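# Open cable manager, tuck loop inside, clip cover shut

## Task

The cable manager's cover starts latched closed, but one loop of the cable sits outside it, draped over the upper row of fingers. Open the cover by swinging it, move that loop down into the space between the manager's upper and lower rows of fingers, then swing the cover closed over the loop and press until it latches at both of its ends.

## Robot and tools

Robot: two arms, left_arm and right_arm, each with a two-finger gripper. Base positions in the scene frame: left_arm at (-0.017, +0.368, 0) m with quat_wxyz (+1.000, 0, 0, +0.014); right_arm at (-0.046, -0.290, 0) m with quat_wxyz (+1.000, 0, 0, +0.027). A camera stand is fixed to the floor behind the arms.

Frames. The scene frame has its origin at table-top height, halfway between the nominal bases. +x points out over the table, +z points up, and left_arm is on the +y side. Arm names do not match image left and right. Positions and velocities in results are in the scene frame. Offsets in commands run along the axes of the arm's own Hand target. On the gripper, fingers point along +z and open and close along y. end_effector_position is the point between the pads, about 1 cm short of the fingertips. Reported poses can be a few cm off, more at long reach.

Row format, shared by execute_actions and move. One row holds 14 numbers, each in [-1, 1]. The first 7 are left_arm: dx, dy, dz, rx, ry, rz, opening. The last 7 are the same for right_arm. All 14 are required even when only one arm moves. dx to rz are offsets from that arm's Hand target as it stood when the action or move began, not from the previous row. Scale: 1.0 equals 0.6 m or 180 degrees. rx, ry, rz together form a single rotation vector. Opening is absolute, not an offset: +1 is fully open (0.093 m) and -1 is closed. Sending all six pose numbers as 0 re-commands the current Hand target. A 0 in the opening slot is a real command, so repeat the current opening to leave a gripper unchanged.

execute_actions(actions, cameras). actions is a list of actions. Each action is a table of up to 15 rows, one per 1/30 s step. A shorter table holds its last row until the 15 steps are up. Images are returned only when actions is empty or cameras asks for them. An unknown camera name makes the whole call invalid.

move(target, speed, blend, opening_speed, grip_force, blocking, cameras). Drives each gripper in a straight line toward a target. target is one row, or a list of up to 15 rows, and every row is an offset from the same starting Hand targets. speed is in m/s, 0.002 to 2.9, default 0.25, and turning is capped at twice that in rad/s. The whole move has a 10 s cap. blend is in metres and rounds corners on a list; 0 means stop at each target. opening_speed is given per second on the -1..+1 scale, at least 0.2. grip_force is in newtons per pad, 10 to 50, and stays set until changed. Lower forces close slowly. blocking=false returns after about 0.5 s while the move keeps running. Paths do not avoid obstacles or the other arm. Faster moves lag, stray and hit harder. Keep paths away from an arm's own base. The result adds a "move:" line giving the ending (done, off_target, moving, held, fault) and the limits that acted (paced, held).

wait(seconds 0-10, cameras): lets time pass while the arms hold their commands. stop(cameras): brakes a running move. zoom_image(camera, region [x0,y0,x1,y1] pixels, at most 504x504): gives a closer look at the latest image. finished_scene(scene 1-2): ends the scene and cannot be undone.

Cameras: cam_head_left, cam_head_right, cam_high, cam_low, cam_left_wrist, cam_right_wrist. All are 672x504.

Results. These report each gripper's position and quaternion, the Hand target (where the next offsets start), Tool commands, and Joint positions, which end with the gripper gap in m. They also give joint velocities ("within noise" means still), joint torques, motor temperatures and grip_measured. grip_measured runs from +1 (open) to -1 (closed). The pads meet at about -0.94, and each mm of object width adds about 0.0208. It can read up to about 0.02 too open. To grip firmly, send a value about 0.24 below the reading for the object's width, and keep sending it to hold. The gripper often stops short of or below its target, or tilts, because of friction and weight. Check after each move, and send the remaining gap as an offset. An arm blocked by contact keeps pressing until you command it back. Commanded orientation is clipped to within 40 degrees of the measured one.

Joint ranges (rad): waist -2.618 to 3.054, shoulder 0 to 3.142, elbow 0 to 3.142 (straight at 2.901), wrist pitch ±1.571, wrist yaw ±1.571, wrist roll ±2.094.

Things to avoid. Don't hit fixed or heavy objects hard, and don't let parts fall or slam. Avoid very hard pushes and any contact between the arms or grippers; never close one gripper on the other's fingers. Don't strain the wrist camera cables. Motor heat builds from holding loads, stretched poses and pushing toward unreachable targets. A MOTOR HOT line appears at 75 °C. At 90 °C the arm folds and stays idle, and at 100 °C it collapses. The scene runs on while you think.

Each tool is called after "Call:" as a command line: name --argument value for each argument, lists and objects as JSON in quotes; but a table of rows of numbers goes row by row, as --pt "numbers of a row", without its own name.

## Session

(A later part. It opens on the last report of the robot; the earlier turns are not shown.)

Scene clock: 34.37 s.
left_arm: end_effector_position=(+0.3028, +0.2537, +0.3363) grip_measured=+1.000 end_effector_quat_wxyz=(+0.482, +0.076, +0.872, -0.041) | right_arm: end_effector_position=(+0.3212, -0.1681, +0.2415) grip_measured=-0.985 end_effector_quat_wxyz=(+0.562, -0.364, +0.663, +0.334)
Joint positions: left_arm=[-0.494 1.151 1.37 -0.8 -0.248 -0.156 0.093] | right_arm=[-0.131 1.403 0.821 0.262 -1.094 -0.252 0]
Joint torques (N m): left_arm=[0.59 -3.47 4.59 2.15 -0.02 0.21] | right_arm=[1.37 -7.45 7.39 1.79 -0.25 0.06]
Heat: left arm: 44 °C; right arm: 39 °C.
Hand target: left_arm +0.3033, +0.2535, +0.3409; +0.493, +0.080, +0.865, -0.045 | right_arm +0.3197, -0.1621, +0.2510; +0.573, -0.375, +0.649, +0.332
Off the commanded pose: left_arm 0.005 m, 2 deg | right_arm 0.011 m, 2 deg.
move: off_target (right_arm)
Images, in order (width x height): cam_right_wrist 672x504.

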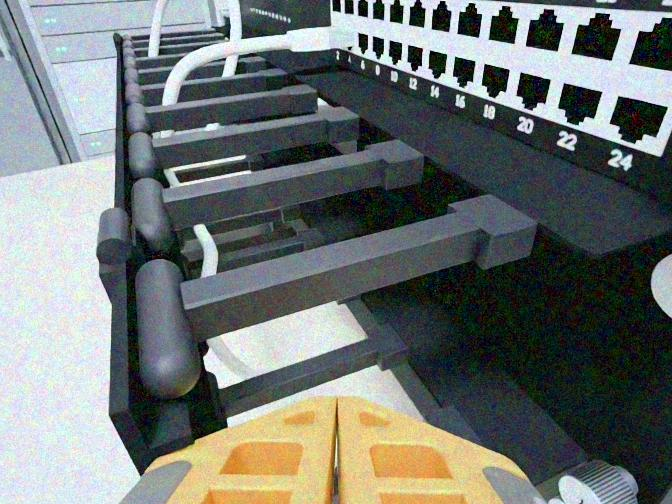

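Call:
zoom_image --camera "cam_right_wrist" --region '[80, 180, 300, 480]'

Call:
move --target '[0,0,0,0,0,0,1,-0.003,0.01,0.03,0,0,0,-1]' --speed 0.08 --cameras '["cam_right_wrist"]'

Scaled by 1.680 from the camera's 672x504 image, which has a finer 960x720 frame.

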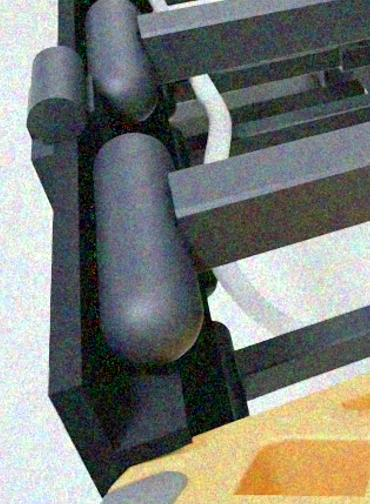

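Scene clock: 35.67 s.
left_arm: end_effector_position=(+0.3028, +0.2537, +0.3363) grip_measured=+1.000 end_effector_quat_wxyz=(+0.482, +0.076, +0.872, -0.041) | right_arm: end_effector_position=(+0.3285, -0.1620, +0.2365) grip_measured=-0.985 end_effector_quat_wxyz=(+0.564, -0.350, +0.679, +0.315)
Joint positions: left_arm=[-0.494 1.151 1.37 -0.8 -0.248 -0.156 0.093] | right_arm=[-0.091 1.403 0.812 0.279 -0.999 -0.232 0]
Joint torques (N m): left_arm=[0.34 -3.54 4.53 2.12 -0.04 0.2] | right_arm=[3.49 -6.34 8.28 2.01 -0.54 0.15]
Heat: left arm: 44 °C; right arm: 39 °C.
Hand target: left_arm +0.3033, +0.2535, +0.3409; +0.493, +0.080, +0.865, -0.045 | right_arm +0.3236, -0.1435, +0.2505; +0.573, -0.375, +0.649, +0.332
Off the commanded pose: left_arm 0.005 m, 2 deg | right_arm 0.024 m, 5 deg.
move: off_target (right_arm)
Images, in order (width x height): cam_right_wrist 672x504.

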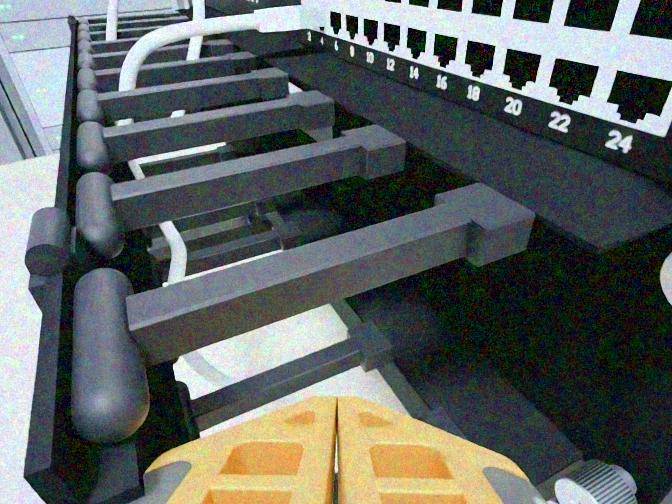

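Call:
move --target '[0,0,0,0,0,0,1,0.012,0.041,-0.044,0,0,0,-1]' --speed 0.06 --cameras '["cam_right_wrist","cam_high","cam_left_wrist"]'

Scene clock: 37.20 s.
left_arm: end_effector_position=(+0.3028, +0.2537, +0.3363) grip_measured=+1.000 end_effector_quat_wxyz=(+0.482, +0.076, +0.872, -0.041) | right_arm: end_effector_position=(+0.3118, -0.1726, +0.2366) grip_measured=-0.985 end_effector_quat_wxyz=(+0.583, -0.340, +0.678, +0.291)
Joint positions: left_arm=[-0.494 1.151 1.37 -0.8 -0.248 -0.156 0.093] | right_arm=[-0.115 1.303 0.714 0.319 -0.969 -0.226 0]
Joint torques (N m): left_arm=[0.53 -3.29 4.48 2.1 -0.03 0.19] | right_arm=[1.76 -8.75 6.89 1.39 -1.17 -0.09]
Heat: left arm: 44 °C; right arm: 39 °C.
Hand target: left_arm +0.3033, +0.2535, +0.3409; +0.493, +0.080, +0.865, -0.045 | right_arm +0.2887, -0.1546, +0.2466; +0.573, -0.375, +0.649, +0.332
Off the commanded pose: left_arm 0.005 m, 2 deg | right_arm 0.031 m, 7 deg.
move: off_target (right_arm)
Images, in order (width x height): cam_high 672x504, cam_left_wrist 672x504, cam_right_wrist 672x504.

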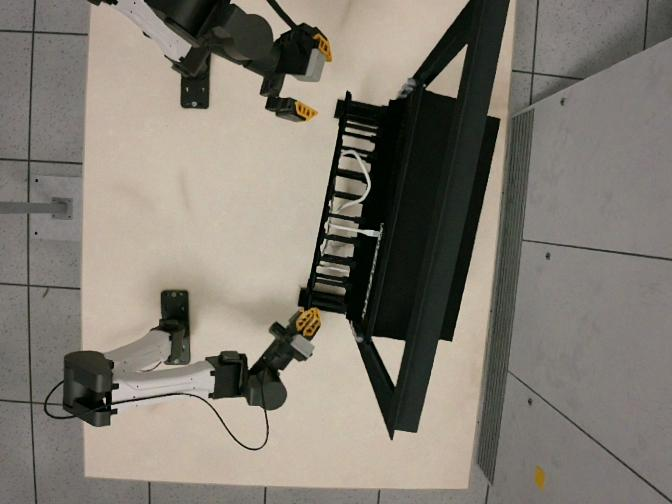

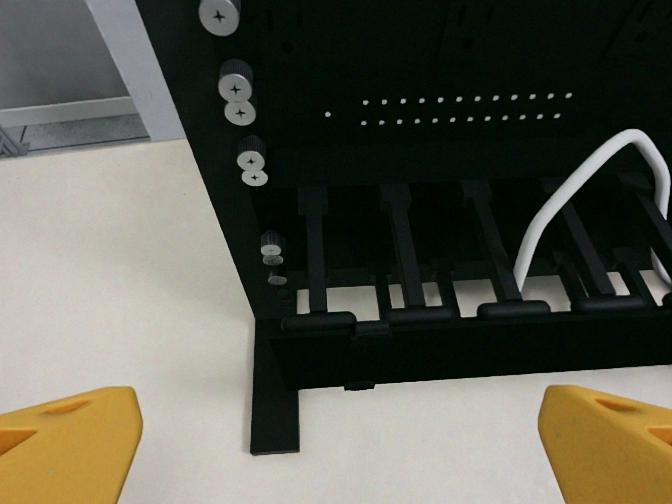

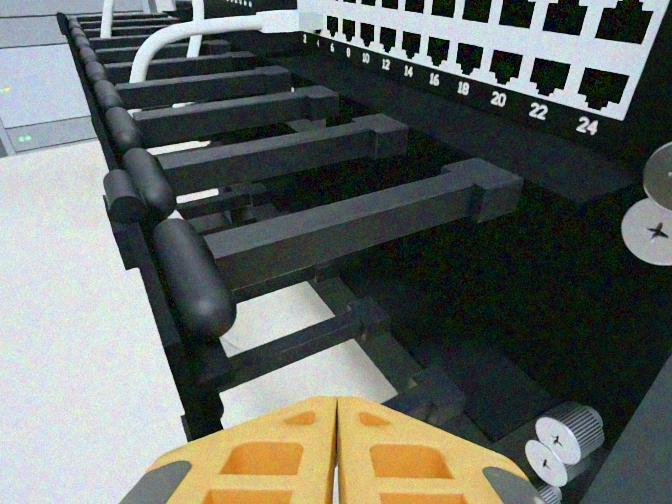

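Call:
zoom_image --camera "cam_right_wrist" --region '[60, 130, 330, 500]'

Scaled by 1.362 from the camera's 672x504 image, which has a finer 960x720 frame.

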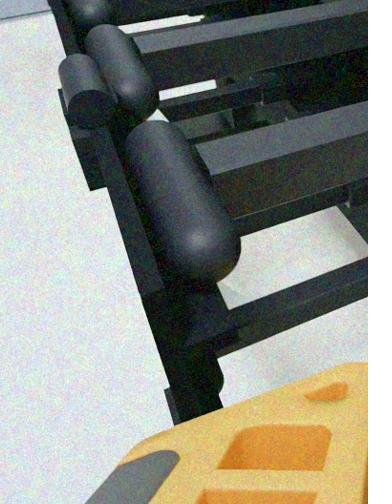

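Call:
move --target '[0,0,0,0,0,0,1,-0.012,0.055,-0.03,0,0,0,-1]' --speed 0.06 --cameras '["cam_right_wrist","cam_high","cam_left_wrist"]'

Call:
zoom_image --camera "cam_right_wrist" --region '[60, 130, 330, 500]'

Scene clock: 39.63 s.
left_arm: end_effector_position=(+0.3028, +0.2537, +0.3363) grip_measured=+1.000 end_effector_quat_wxyz=(+0.482, +0.076, +0.872, -0.041) | right_arm: end_effector_position=(+0.2567, -0.1561, +0.2522) grip_measured=-0.985 end_effector_quat_wxyz=(+0.572, -0.367, +0.656, +0.328)
Joint positions: left_arm=[-0.494 1.151 1.37 -0.8 -0.248 -0.156 0.093] | right_arm=[-0.096 1.098 0.64 0.188 -1.057 -0.226 0]
Joint torques (N m): left_arm=[0.51 -3.25 4.46 2.08 0.01 0.23] | right_arm=[0.49 -5.41 7.41 1.45 -0.33 -0.07]
Heat: left arm: 44 °C; right arm: 39 °C.
Hand target: left_arm +0.3033, +0.2535, +0.3409; +0.493, +0.080, +0.865, -0.045 | right_arm +0.2516, -0.1529, +0.2561; +0.573, -0.375, +0.649, +0.332
Off the commanded pose: left_arm 0.005 m, 2 deg | right_arm 0.007 m, 1 deg.
move: done
Images, in order (width x height): cam_high 672x504, cam_left_wrist 672x504, cam_right_wrist 672x504.

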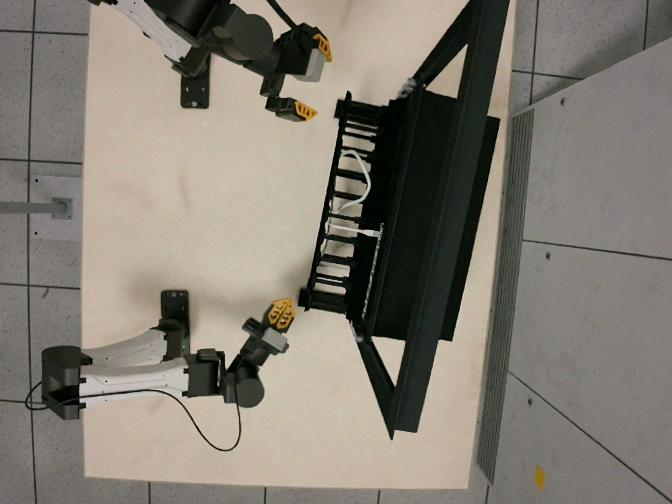

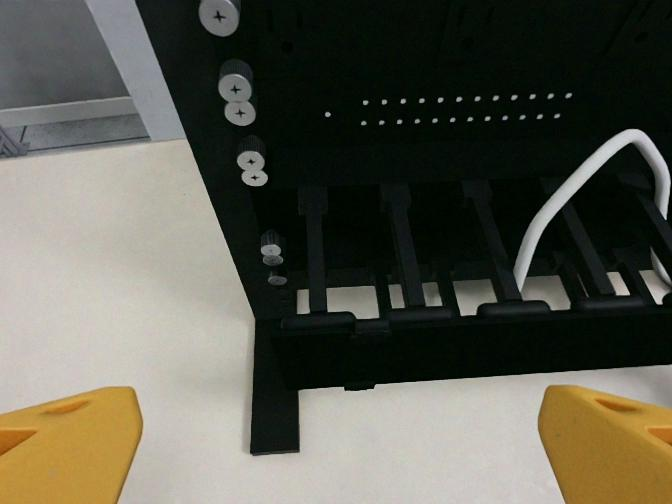

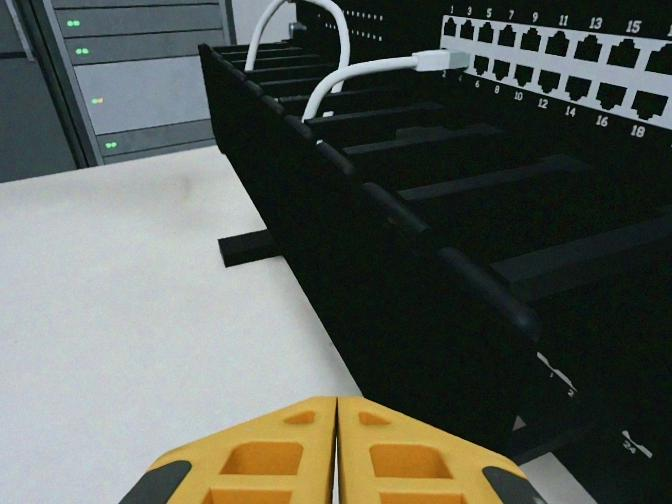

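Scaled by 1.362 from the camera's 672x504 image, which has a finer 960x720 frame.

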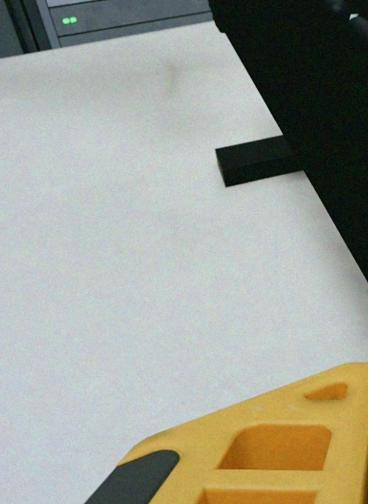

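Call:
zoom_image --camera "cam_right_wrist" --region '[200, 30, 620, 480]'

Scaled by 1.120 from the camera's 672x504 image, which has a finer 960x720 frame.

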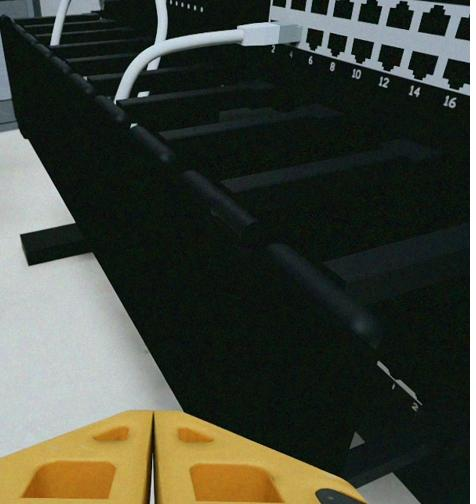

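Call:
move --target '[-0.013,-0.02,0.055,0,0,0,-1,0,0,-0.06,0,0,0,-1]' --cameras '["cam_left_wrist","cam_right_wrist"]'

Call:
zoom_image --camera "cam_left_wrist" --region '[200, 180, 560, 450]'

Scene clock: 41.77 s.
left_arm: end_effector_position=(+0.3304, +0.2399, +0.3231) grip_measured=-0.992 end_effector_quat_wxyz=(+0.480, +0.077, +0.873, -0.040) | right_arm: end_effector_position=(+0.2351, -0.1826, +0.2500) grip_measured=-0.985 end_effector_quat_wxyz=(+0.563, -0.364, +0.660, +0.340)
Joint positions: left_arm=[-0.494 1.242 1.37 -0.714 -0.248 -0.156 0] | right_arm=[-0.239 1.028 0.635 0.002 -1.206 -0.329 0]
Joint torques (N m): left_arm=[-0.4 -3.08 5.96 2.08 -0.11 0.12] | right_arm=[-0.91 -4.59 9.18 1.34 -0.41 -0.22]
Heat: left arm: 44 °C; right arm: 40 °C.
Hand target: left_arm +0.3329, +0.2358, +0.3307; +0.493, +0.080, +0.865, -0.045 | right_arm +0.2338, -0.1838, +0.2605; +0.573, -0.375, +0.649, +0.332
Off the commanded pose: left_arm 0.009 m, 2 deg | right_arm 0.011 m, 2 deg.
move: off_target (right_arm)
Images, in order (width x height): cam_left_wrist 672x504, cam_right_wrist 672x504.

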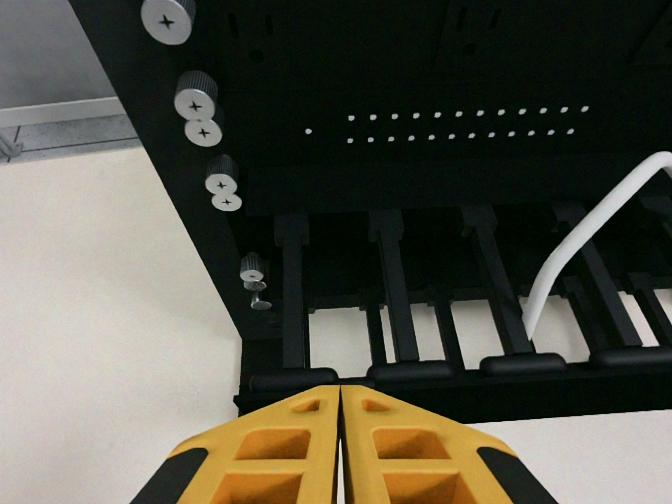

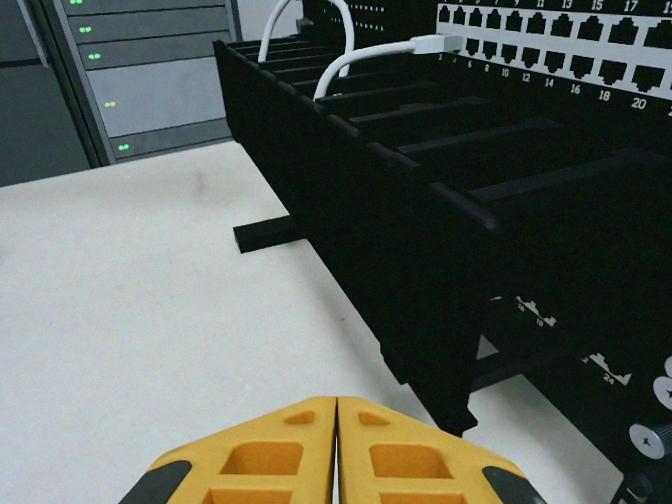

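Scaled by 1.400 from the camera's 672x504 image, which has a finer 960x720 frame.

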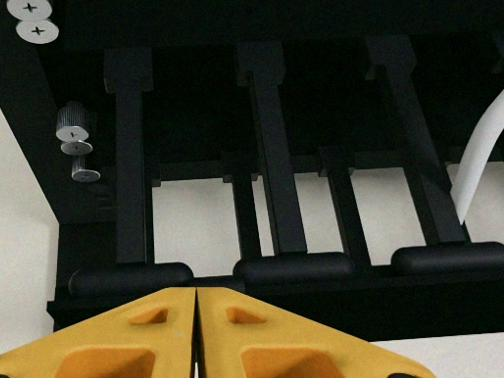

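Call:
zoom_image --camera "cam_right_wrist" --region '[340, 130, 540, 450]'

Scaled by 1.575 from the camera's 672x504 image, which has a finer 960x720 frame.

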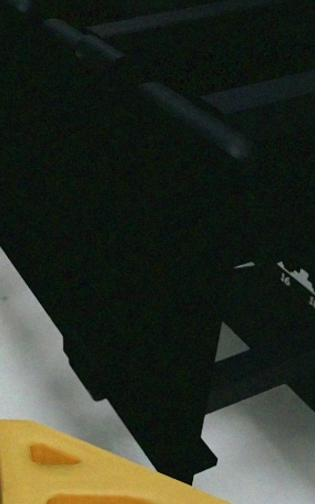

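Call:
move --target '[0,0,-0.1,0,0,0,1,0.0255,-0.117,-0.037,-0.1045,-0.017,-0.0105,0.1]' --cameras '["cam_right_wrist","cam_high"]'

Scene clock: 44.73 s.
left_arm: end_effector_position=(+0.2833, +0.2434, +0.3437) grip_measured=+1.000 end_effector_quat_wxyz=(+0.474, +0.092, +0.875, -0.040) | right_arm: end_effector_position=(+0.2800, -0.2360, +0.2384) grip_measured=+0.099 end_effector_quat_wxyz=(+0.576, -0.389, +0.592, +0.408)
Joint positions: left_arm=[-0.573 1.138 1.416 -0.887 -0.295 -0.18 0.093] | right_arm=[-0.424 1.461 0.855 -0.08 -1.565 -0.65 0.05]
Joint velocities: left_arm=[within noise] | right_arm=[-0.007 0.007 0.002 -0.154 0.007 -0.066 0]
Joint torques (N m): left_arm=[-0.34 -2.76 7.9 1.81 -0.33 -0.09] | right_arm=[-0.7 -6.13 9.42 1.07 -0.57 -0.18]
Heat: left arm: 44 °C; right arm: 40 °C.
Hand target: left_arm +0.2822, +0.2453, +0.3613; +0.493, +0.080, +0.865, -0.045 | right_arm +0.2827, -0.2396, +0.2479; +0.527, -0.465, +0.564, +0.434
Off the commanded pose: left_arm 0.018 m, 3 deg | right_arm 0.011 m, 11 deg.
joint sent to its limit (right arm) — joint 5 (wrist yaw), lower limit. The joint targets are off in orientation, not in position.
move: off_target (left_arm, right_arm)
Images, in order (width x height): cam_high 672x504, cam_right_wrist 672x504.

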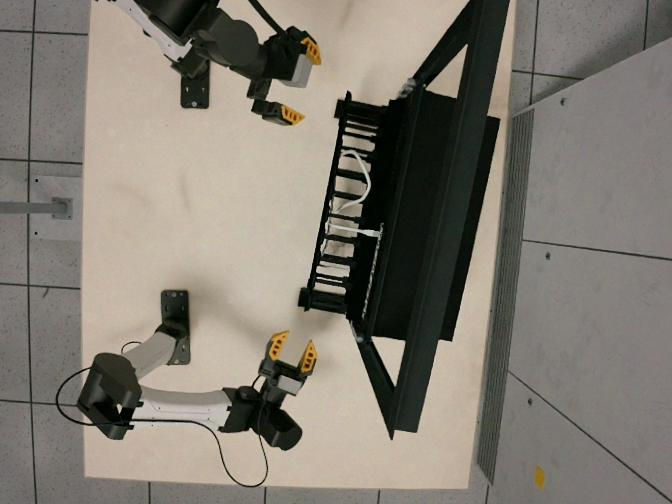

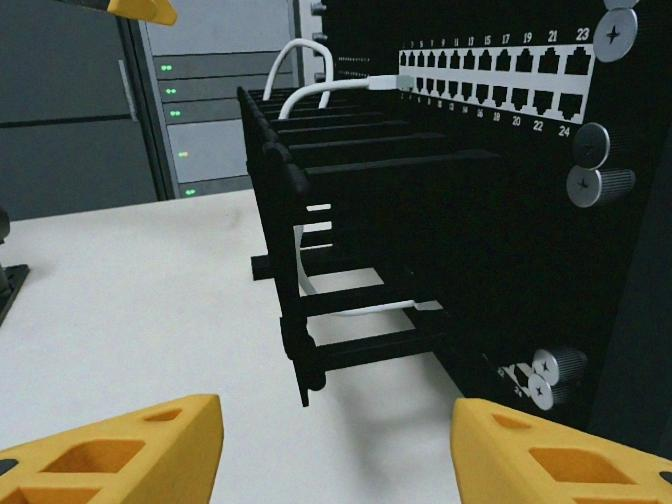

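Call:
move --target '[0,0,0,0,0,0,1,-0.006,0.001,0.085,0,0,0,0.1]' --speed 0.12 --cameras '["cam_right_wrist"]'

Scene clock: 46.60 s.
left_arm: end_effector_position=(+0.2833, +0.2435, +0.3437) grip_measured=+1.000 end_effector_quat_wxyz=(+0.474, +0.092, +0.875, -0.040) | right_arm: end_effector_position=(+0.2869, -0.1900, +0.2416) grip_measured=+0.099 end_effector_quat_wxyz=(+0.543, -0.434, +0.566, +0.443)
Joint positions: left_arm=[-0.573 1.138 1.416 -0.887 -0.295 -0.18 0.093] | right_arm=[-0.268 1.522 0.936 -0.109 -1.545 -0.664 0.05]
Joint torques (N m): left_arm=[-0.51 -2.93 7.79 1.84 -0.35 -0.12] | right_arm=[0.5 -6.38 9.73 0.95 -0.36 -0.19]
Heat: left arm: 45 °C; right arm: 40 °C.
Hand target: left_arm +0.2822, +0.2453, +0.3614; +0.493, +0.080, +0.865, -0.045 | right_arm +0.2920, -0.1894, +0.2479; +0.527, -0.465, +0.564, +0.434
Off the commanded pose: left_arm 0.018 m, 3 deg | right_arm 0.008 m, 4 deg.
move: off_target (left_arm, right_arm)
Images, in order (width x height): cam_right_wrist 672x504.

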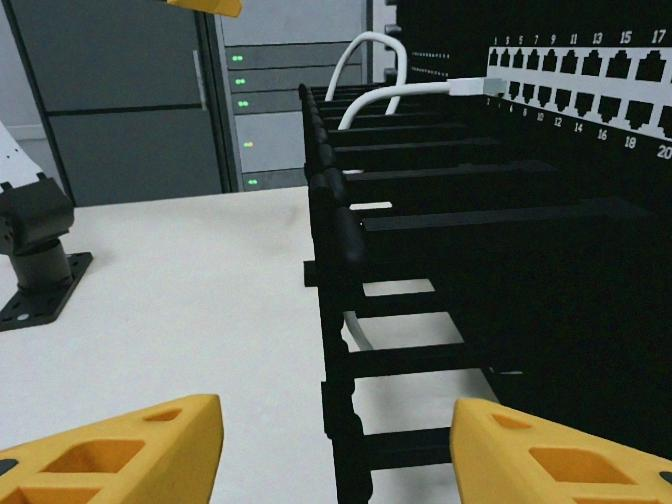

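Call:
move --target '[0,0,0,0,0,0,1,-0.004,0.0,0.065,0,0,0,0.1]' --speed 0.1 --cameras '["cam_right_wrist"]'

Scene clock: 48.27 s.
left_arm: end_effector_position=(+0.2833, +0.2435, +0.3437) grip_measured=+1.000 end_effector_quat_wxyz=(+0.474, +0.092, +0.875, -0.040) | right_arm: end_effector_position=(+0.2942, -0.1525, +0.2417) grip_measured=+0.099 end_effector_quat_wxyz=(+0.518, -0.458, +0.571, +0.443)
Joint positions: left_arm=[-0.573 1.138 1.416 -0.887 -0.295 -0.18 0.093] | right_arm=[-0.143 1.536 0.969 -0.047 -1.448 -0.58 0.05]
Joint torques (N m): left_arm=[-0.49 -2.71 7.61 1.81 -0.36 -0.09] | right_arm=[0.49 -6.82 8.81 1.35 -0.33 0.04]
Heat: left arm: 46 °C; right arm: 40 °C.
Hand target: left_arm +0.2822, +0.2453, +0.3614; +0.493, +0.080, +0.865, -0.045 | right_arm +0.2994, -0.1510, +0.2477; +0.527, -0.465, +0.564, +0.434
Off the commanded pose: left_arm 0.018 m, 3 deg | right_arm 0.008 m, 2 deg.
move: off_target (left_arm)
Images, in order (width x height): cam_right_wrist 672x504.

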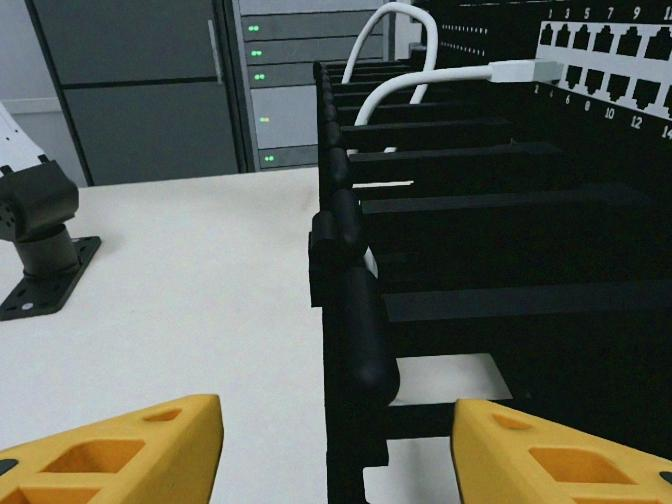

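Call:
move --target '[0,0,0,0,0,0,1,0,0,0,0,0,0,-1]' --grip_force '[50,25]' --cameras '["cam_right_wrist"]'

Scene clock: 52.30 s.
left_arm: end_effector_position=(+0.2833, +0.2435, +0.3437) grip_measured=+1.000 end_effector_quat_wxyz=(+0.474, +0.092, +0.875, -0.040) | right_arm: end_effector_position=(+0.2945, -0.1525, +0.2423) grip_measured=-0.926 end_effector_quat_wxyz=(+0.523, -0.463, +0.566, +0.438)
Joint positions: left_arm=[-0.573 1.138 1.416 -0.887 -0.295 -0.18 0.093] | right_arm=[-0.143 1.536 0.969 -0.039 -1.448 -0.592 0.001]
Joint torques (N m): left_arm=[-0.44 -2.71 7.94 1.85 -0.34 -0.1] | right_arm=[0.46 -6.83 8.85 1.31 -0.32 0.22]
Heat: left arm: 47 °C; right arm: 40 °C.
Hand target: left_arm +0.2822, +0.2453, +0.3614; +0.493, +0.080, +0.865, -0.045 | right_arm +0.2994, -0.1510, +0.2477; +0.527, -0.465, +0.564, +0.434
Off the commanded pose: left_arm 0.018 m, 3 deg | right_arm 0.007 m, 1 deg.
grip_force (N): 50, 25
move: off_target (left_arm)
Images, in order (width x height): cam_right_wrist 672x504.

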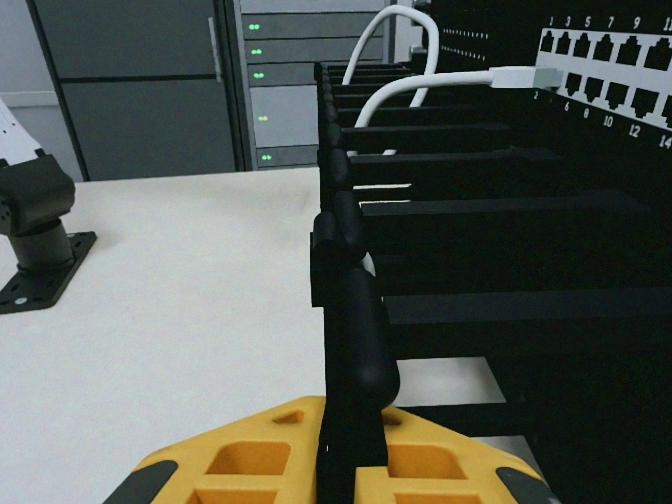

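Call:
move --target '[0,0,0,0,0,0,1,0,0.05,0,0,0,0,-1]' --speed 0.06 --grip_force '[50,50]' --cameras '["cam_right_wrist","cam_high"]'

Scene clock: 53.80 s.
left_arm: end_effector_position=(+0.2833, +0.2435, +0.3437) grip_measured=+1.000 end_effector_quat_wxyz=(+0.474, +0.092, +0.875, -0.040) | right_arm: end_effector_position=(+0.2868, -0.1496, +0.2416) grip_measured=-0.977 end_effector_quat_wxyz=(+0.549, -0.484, +0.552, +0.400)
Joint positions: left_arm=[-0.573 1.138 1.416 -0.887 -0.295 -0.18 0.093] | right_arm=[-0.133 1.477 0.887 0.092 -1.408 -0.583 0]
Joint torques (N m): left_arm=[-0.55 -2.82 7.77 1.87 -0.33 -0.09] | right_arm=[0.75 -11.71 5.42 0.61 -0.56 0.65]
Heat: left arm: 47 °C; right arm: 40 °C.
Hand target: left_arm +0.2822, +0.2453, +0.3614; +0.493, +0.080, +0.865, -0.045 | right_arm +0.2699, -0.1452, +0.2477; +0.527, -0.465, +0.564, +0.434
Off the commanded pose: left_arm 0.018 m, 3 deg | right_arm 0.018 m, 5 deg.
move: off_target (left_arm, right_arm)
Images, in order (width x height): cam_high 672x504, cam_right_wrist 672x504.

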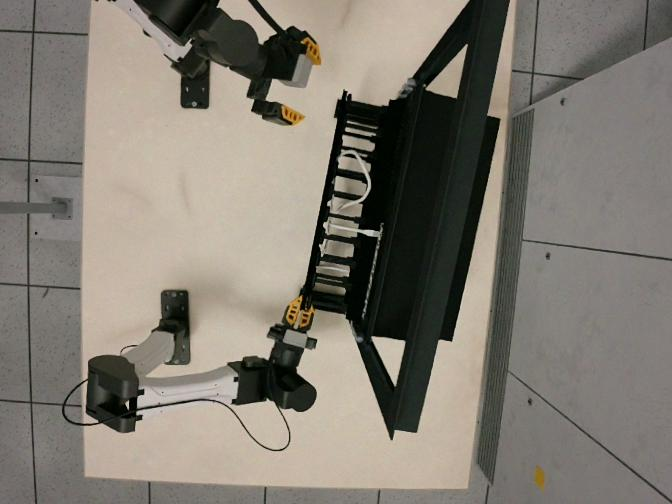

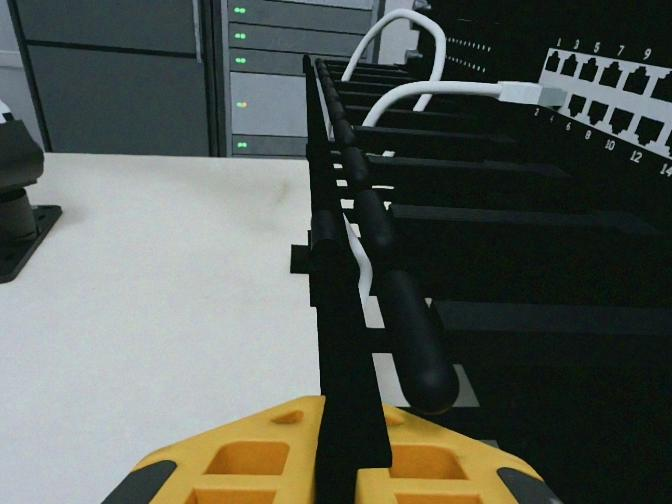

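Call:
move --pt "0 0 0 0 0 0 1 0.009 0 -0.004 0 0 -0.19 -1" --pt "0 0 0 0 0 0 1 0.032 0.023 -0.002 0 0 -0.333 -1" --speed 0.06 --blend 0.005 --cameras '["cam_right_wrist","cam_high"]'

Scene clock: 64.23 s.
left_arm: end_effector_position=(+0.2833, +0.2435, +0.3437) grip_measured=+1.000 end_effector_quat_wxyz=(+0.474, +0.092, +0.875, -0.040) | right_arm: end_effector_position=(+0.2481, -0.1453, +0.2183) grip_measured=-0.980 end_effector_quat_wxyz=(+0.665, -0.669, +0.287, +0.168)
Joint positions: left_arm=[-0.573 1.138 1.416 -0.887 -0.295 -0.18 0.093] | right_arm=[-0.133 1.413 0.758 0.015 -1.471 -1.556 0]
Joint torques (N m): left_arm=[-0.34 -2.85 7.87 1.81 -0.34 -0.1] | right_arm=[0.35 -7.79 8.2 1.51 -0.06 -0.48]
Motor temperatures (°C): left_arm=[28 42 49 35 28 29 28] | right_arm=[30 38 40 38 30 31 29]
Heat: left arm: 49 °C; right arm: 40 °C.
Hand target: left_arm +0.2822, +0.2453, +0.3614; +0.493, +0.080, +0.865, -0.045 | right_arm +0.2559, -0.1450, +0.2286; +0.673, -0.685, +0.256, +0.113
Off the commanded pose: left_arm 0.018 m, 3 deg | right_arm 0.013 m, 8 deg.
move: off_target (left_arm, right_arm)
Images, in order (width x height): cam_high 672x504, cam_right_wrist 672x504.

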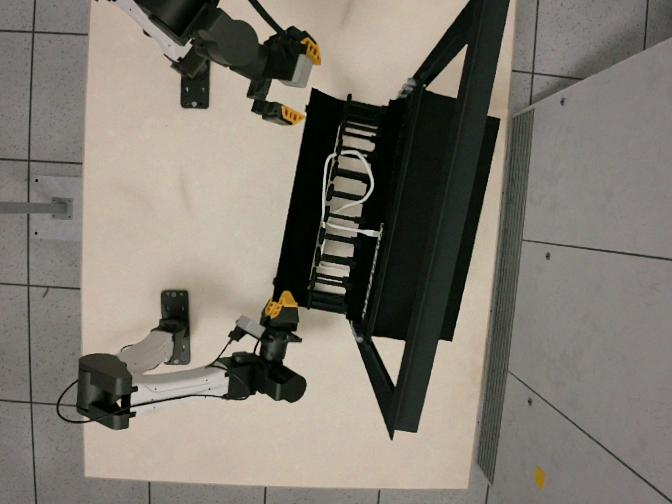

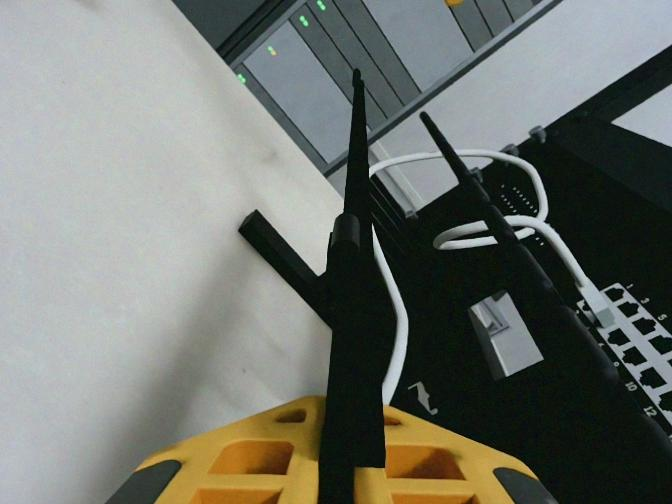

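Call:
move --target '[0,0,-0.12,0,0,0,1,0.01,0.0375,0,0,0,-0.167,-1]' --speed 0.08 --cameras '["cam_right_wrist","cam_high"]'

Scene clock: 68.50 s.
left_arm: end_effector_position=(+0.2236, +0.2531, +0.3835) grip_measured=+1.000 end_effector_quat_wxyz=(+0.476, +0.093, +0.873, -0.038) | right_arm: end_effector_position=(+0.2365, -0.1446, +0.1925) grip_measured=-0.980 end_effector_quat_wxyz=(+0.684, -0.720, +0.122, +0.002)
Joint positions: left_arm=[-0.747 1.07 1.593 -1.167 -0.44 -0.283 0.093] | right_arm=[-0.133 1.413 0.65 0.115 -1.462 -2.045 0]
Joint torques (N m): left_arm=[-0.44 -1.39 6.84 1.69 -0.41 -0.1] | right_arm=[0.02 -6.54 8.61 1.94 -0.16 -0.4]
Heat: left arm: 49 °C; right arm: 40 °C.
Hand target: left_arm +0.2214, +0.2567, +0.3980; +0.493, +0.080, +0.865, -0.045 | right_arm +0.2497, -0.1454, +0.2062; +0.679, -0.728, +0.070, -0.066
Off the commanded pose: left_arm 0.015 m, 3 deg | right_arm 0.019 m, 10 deg.
joint sent to its limit (right arm) — joint 6 (wrist roll), lower limit. The joint targets still meet the commanded pose.
move: off_target (left_arm, right_arm)
Images, in order (width x height): cam_high 672x504, cam_right_wrist 672x504.

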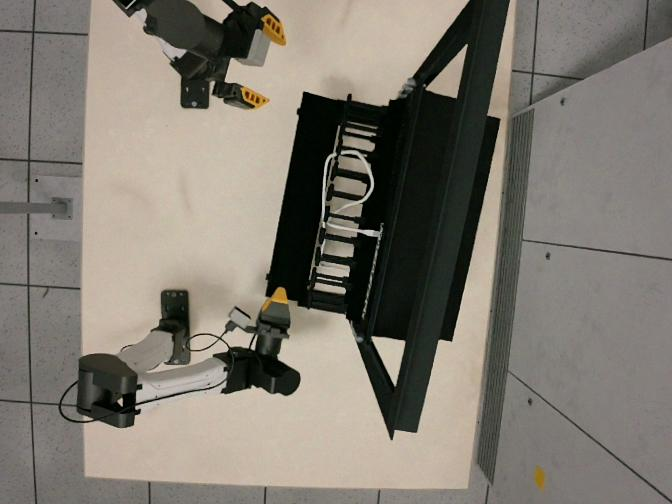

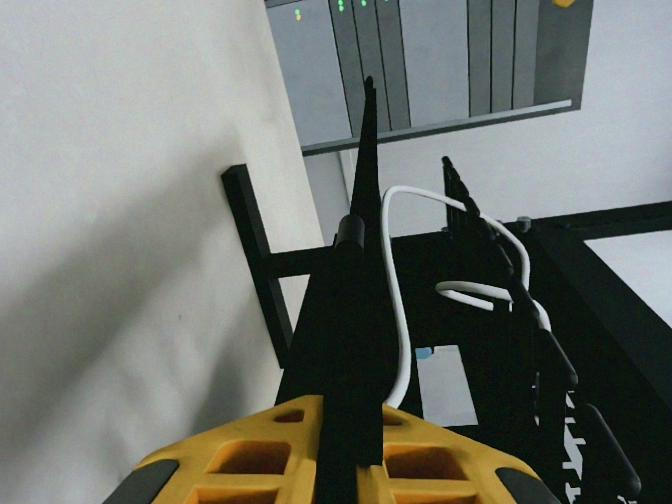

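Call:
move --target '[0,0,0,0,0,0,1,0,0,0,0,0,0,-0.5]' --cameras '["cam_right_wrist","cam_high"]'

Scene clock: 69.40 s.
left_arm: end_effector_position=(+0.2236, +0.2531, +0.3835) grip_measured=+1.000 end_effector_quat_wxyz=(+0.476, +0.093, +0.873, -0.038) | right_arm: end_effector_position=(+0.2428, -0.1455, +0.1948) grip_measured=-0.501 end_effector_quat_wxyz=(+0.680, -0.725, +0.101, -0.034)
Joint positions: left_arm=[-0.747 1.07 1.593 -1.167 -0.44 -0.283 0.093] | right_arm=[-0.133 1.413 0.65 0.173 -1.44 -2.069 0.021]
Joint torques (N m): left_arm=[-0.28 -1.35 7.05 1.71 -0.34 -0.08] | right_arm=[0.16 -6.02 8.53 1.54 -0.36 -0.13]
Heat: left arm: 49 °C; right arm: 40 °C.
Hand target: left_arm +0.2214, +0.2566, +0.3980; +0.493, +0.080, +0.865, -0.045 | right_arm +0.2497, -0.1454, +0.2062; +0.679, -0.728, +0.070, -0.066
Off the commanded pose: left_arm 0.015 m, 3 deg | right_arm 0.013 m, 5 deg.
joint sent to its limit (right arm) — joint 6 (wrist roll), lower limit. The joint targets still meet the commanded pose.
move: off_target (left_arm, right_arm)
Images, in order (width x height): cam_high 672x504, cam_right_wrist 672x504.

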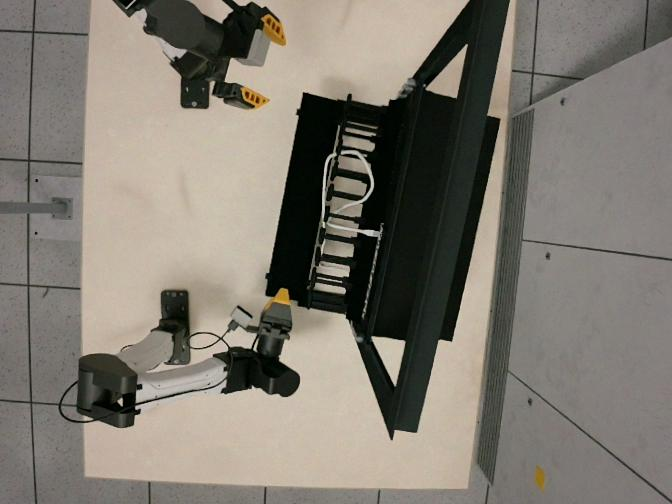

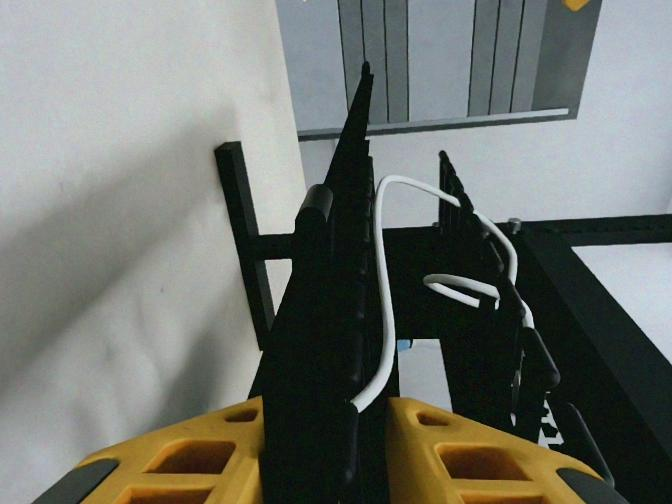

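Call:
move --pt "0 0 0 0 0 0 1 0.0 0.0 -0.16 0 0 0 -0.5" --pt "0 0 0 0 0 0 1 0.0 0.0 -0.16 0 0 0.5 1" --speed 0.12 --cameras '["cam_right_wrist","cam_high","cam_head_left"]'

Call:
zoom_image --camera "cam_high" --region '[250, 70, 420, 340]'

Scene clock: 78.73 s.
left_arm: end_effector_position=(+0.2236, +0.2531, +0.3835) grip_measured=+1.000 end_effector_quat_wxyz=(+0.476, +0.093, +0.873, -0.038) | right_arm: end_effector_position=(+0.2275, -0.2345, +0.2042) grip_measured=+1.000 end_effector_quat_wxyz=(+0.598, -0.379, +0.599, +0.374)
Joint positions: left_arm=[-0.747 1.07 1.593 -1.167 -0.44 -0.283 0.093] | right_arm=[-0.501 1.371 0.738 -0.636 -1.565 -1.274 0.093]
Joint torques (N m): left_arm=[-0.46 -1.36 6.84 1.74 -0.39 -0.13] | right_arm=[-0.87 -4.34 9.03 0.41 -0.73 0.03]
Heat: left arm: 49 °C; right arm: 41 °C.
Hand target: left_arm +0.2214, +0.2566, +0.3980; +0.493, +0.080, +0.865, -0.045 | right_arm +0.2314, -0.2394, +0.2127; +0.527, -0.465, +0.564, +0.434
Off the commanded pose: left_arm 0.015 m, 3 deg | right_arm 0.011 m, 15 deg.
joint sent to its limit (right arm) — joint 5 (wrist yaw), lower limit. The joint targets are off in orientation, not in position.
move: off_target (left_arm, right_arm); target 2's new opening was sent with right_arm's hand 0.011 m and 15 deg from that target
Images, in order (width x height): cam_head_left 672x504, cam_high 672x504, cam_right_wrist 672x504.

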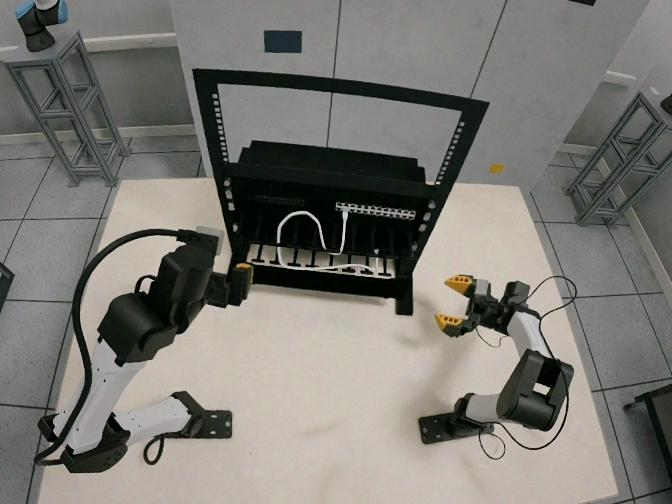

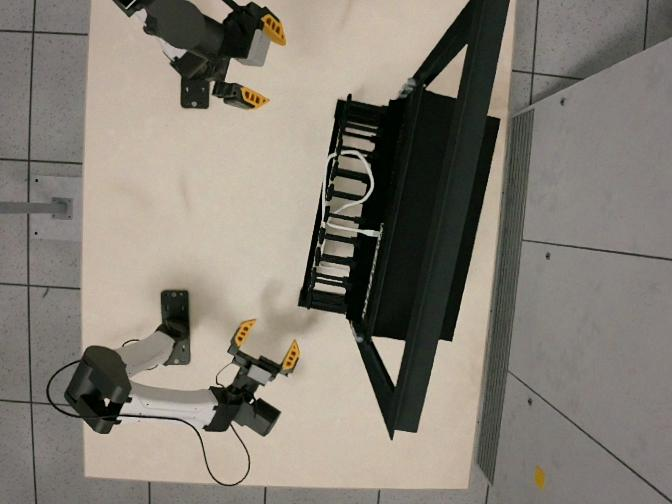

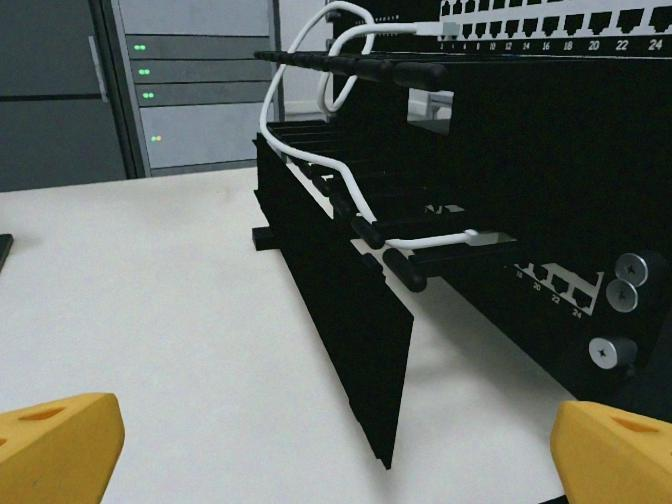

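Scaled by 1.867 from the camera's 672x504 image, which has a finer 960x720 frame.

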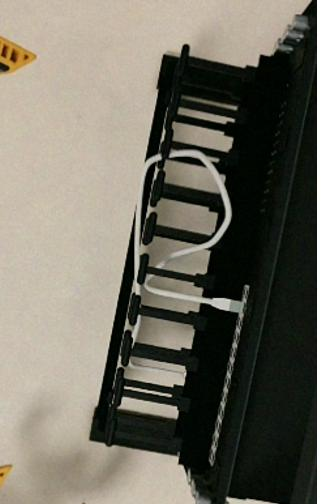

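Call:
move --target '[0.05,-0.23,0.08,0,0,0,1,0,0,-0.1,0,0,0,1]' --cameras '["cam_left_wrist","cam_right_wrist"]'

Call:
zoom_image --camera "cam_left_wrist" --region '[120, 50, 560, 380]'

Scene clock: 81.07 s.
left_arm: end_effector_position=(+0.2191, +0.1178, +0.3313) grip_measured=+1.000 end_effector_quat_wxyz=(+0.475, +0.103, +0.874, -0.027) | right_arm: end_effector_position=(+0.2235, -0.2976, +0.2109) grip_measured=+1.000 end_effector_quat_wxyz=(+0.640, -0.299, +0.643, +0.296)
Joint positions: left_arm=[-1.194 1.381 1.582 -1.076 -0.776 -0.637 0.093] | right_arm=[-0.756 1.309 0.721 -0.684 -1.565 -1.273 0.093]
Joint torques (N m): left_arm=[-0.23 -4.15 7.36 1.65 -0.57 -0.11] | right_arm=[-0.76 -6.54 6.23 0.41 -0.74 -0.15]
Heat: left arm: 48 °C; right arm: 41 °C.
Hand target: left_arm +0.2216, +0.1163, +0.3477; +0.493, +0.080, +0.865, -0.045 | right_arm +0.2199, -0.2981, +0.2169; +0.527, -0.465, +0.564, +0.434
Off the commanded pose: left_arm 0.017 m, 4 deg | right_arm 0.007 m, 29 deg.
joint sent to its limit (right arm) — joint 5 (wrist yaw), lower limit. The joint targets are off in orientation, not in position.
move: off_target (left_arm, right_arm)
Images, in order (width x height): cam_left_wrist 672x504, cam_right_wrist 672x504.

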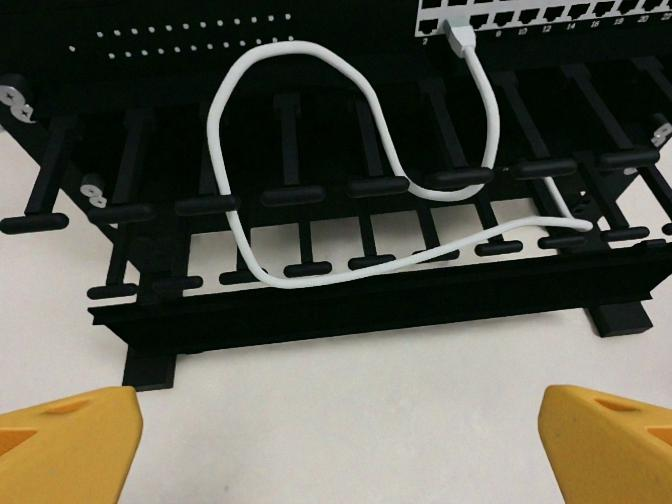

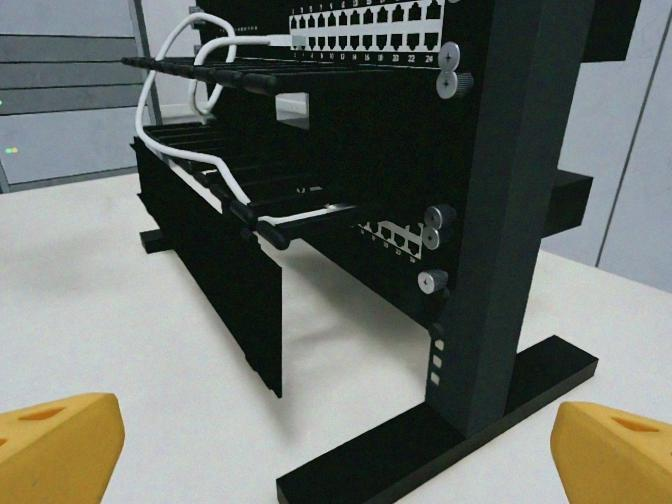

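Scaled by 1.145 from the camera's 672x504 image, which has a finer 960x720 frame.

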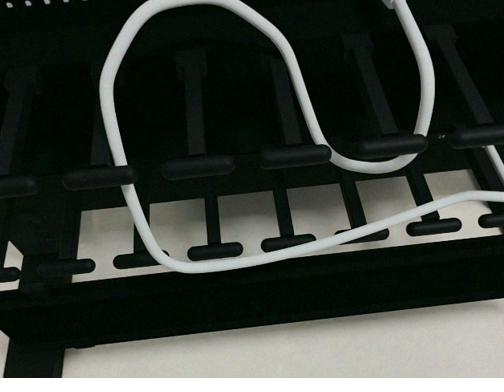

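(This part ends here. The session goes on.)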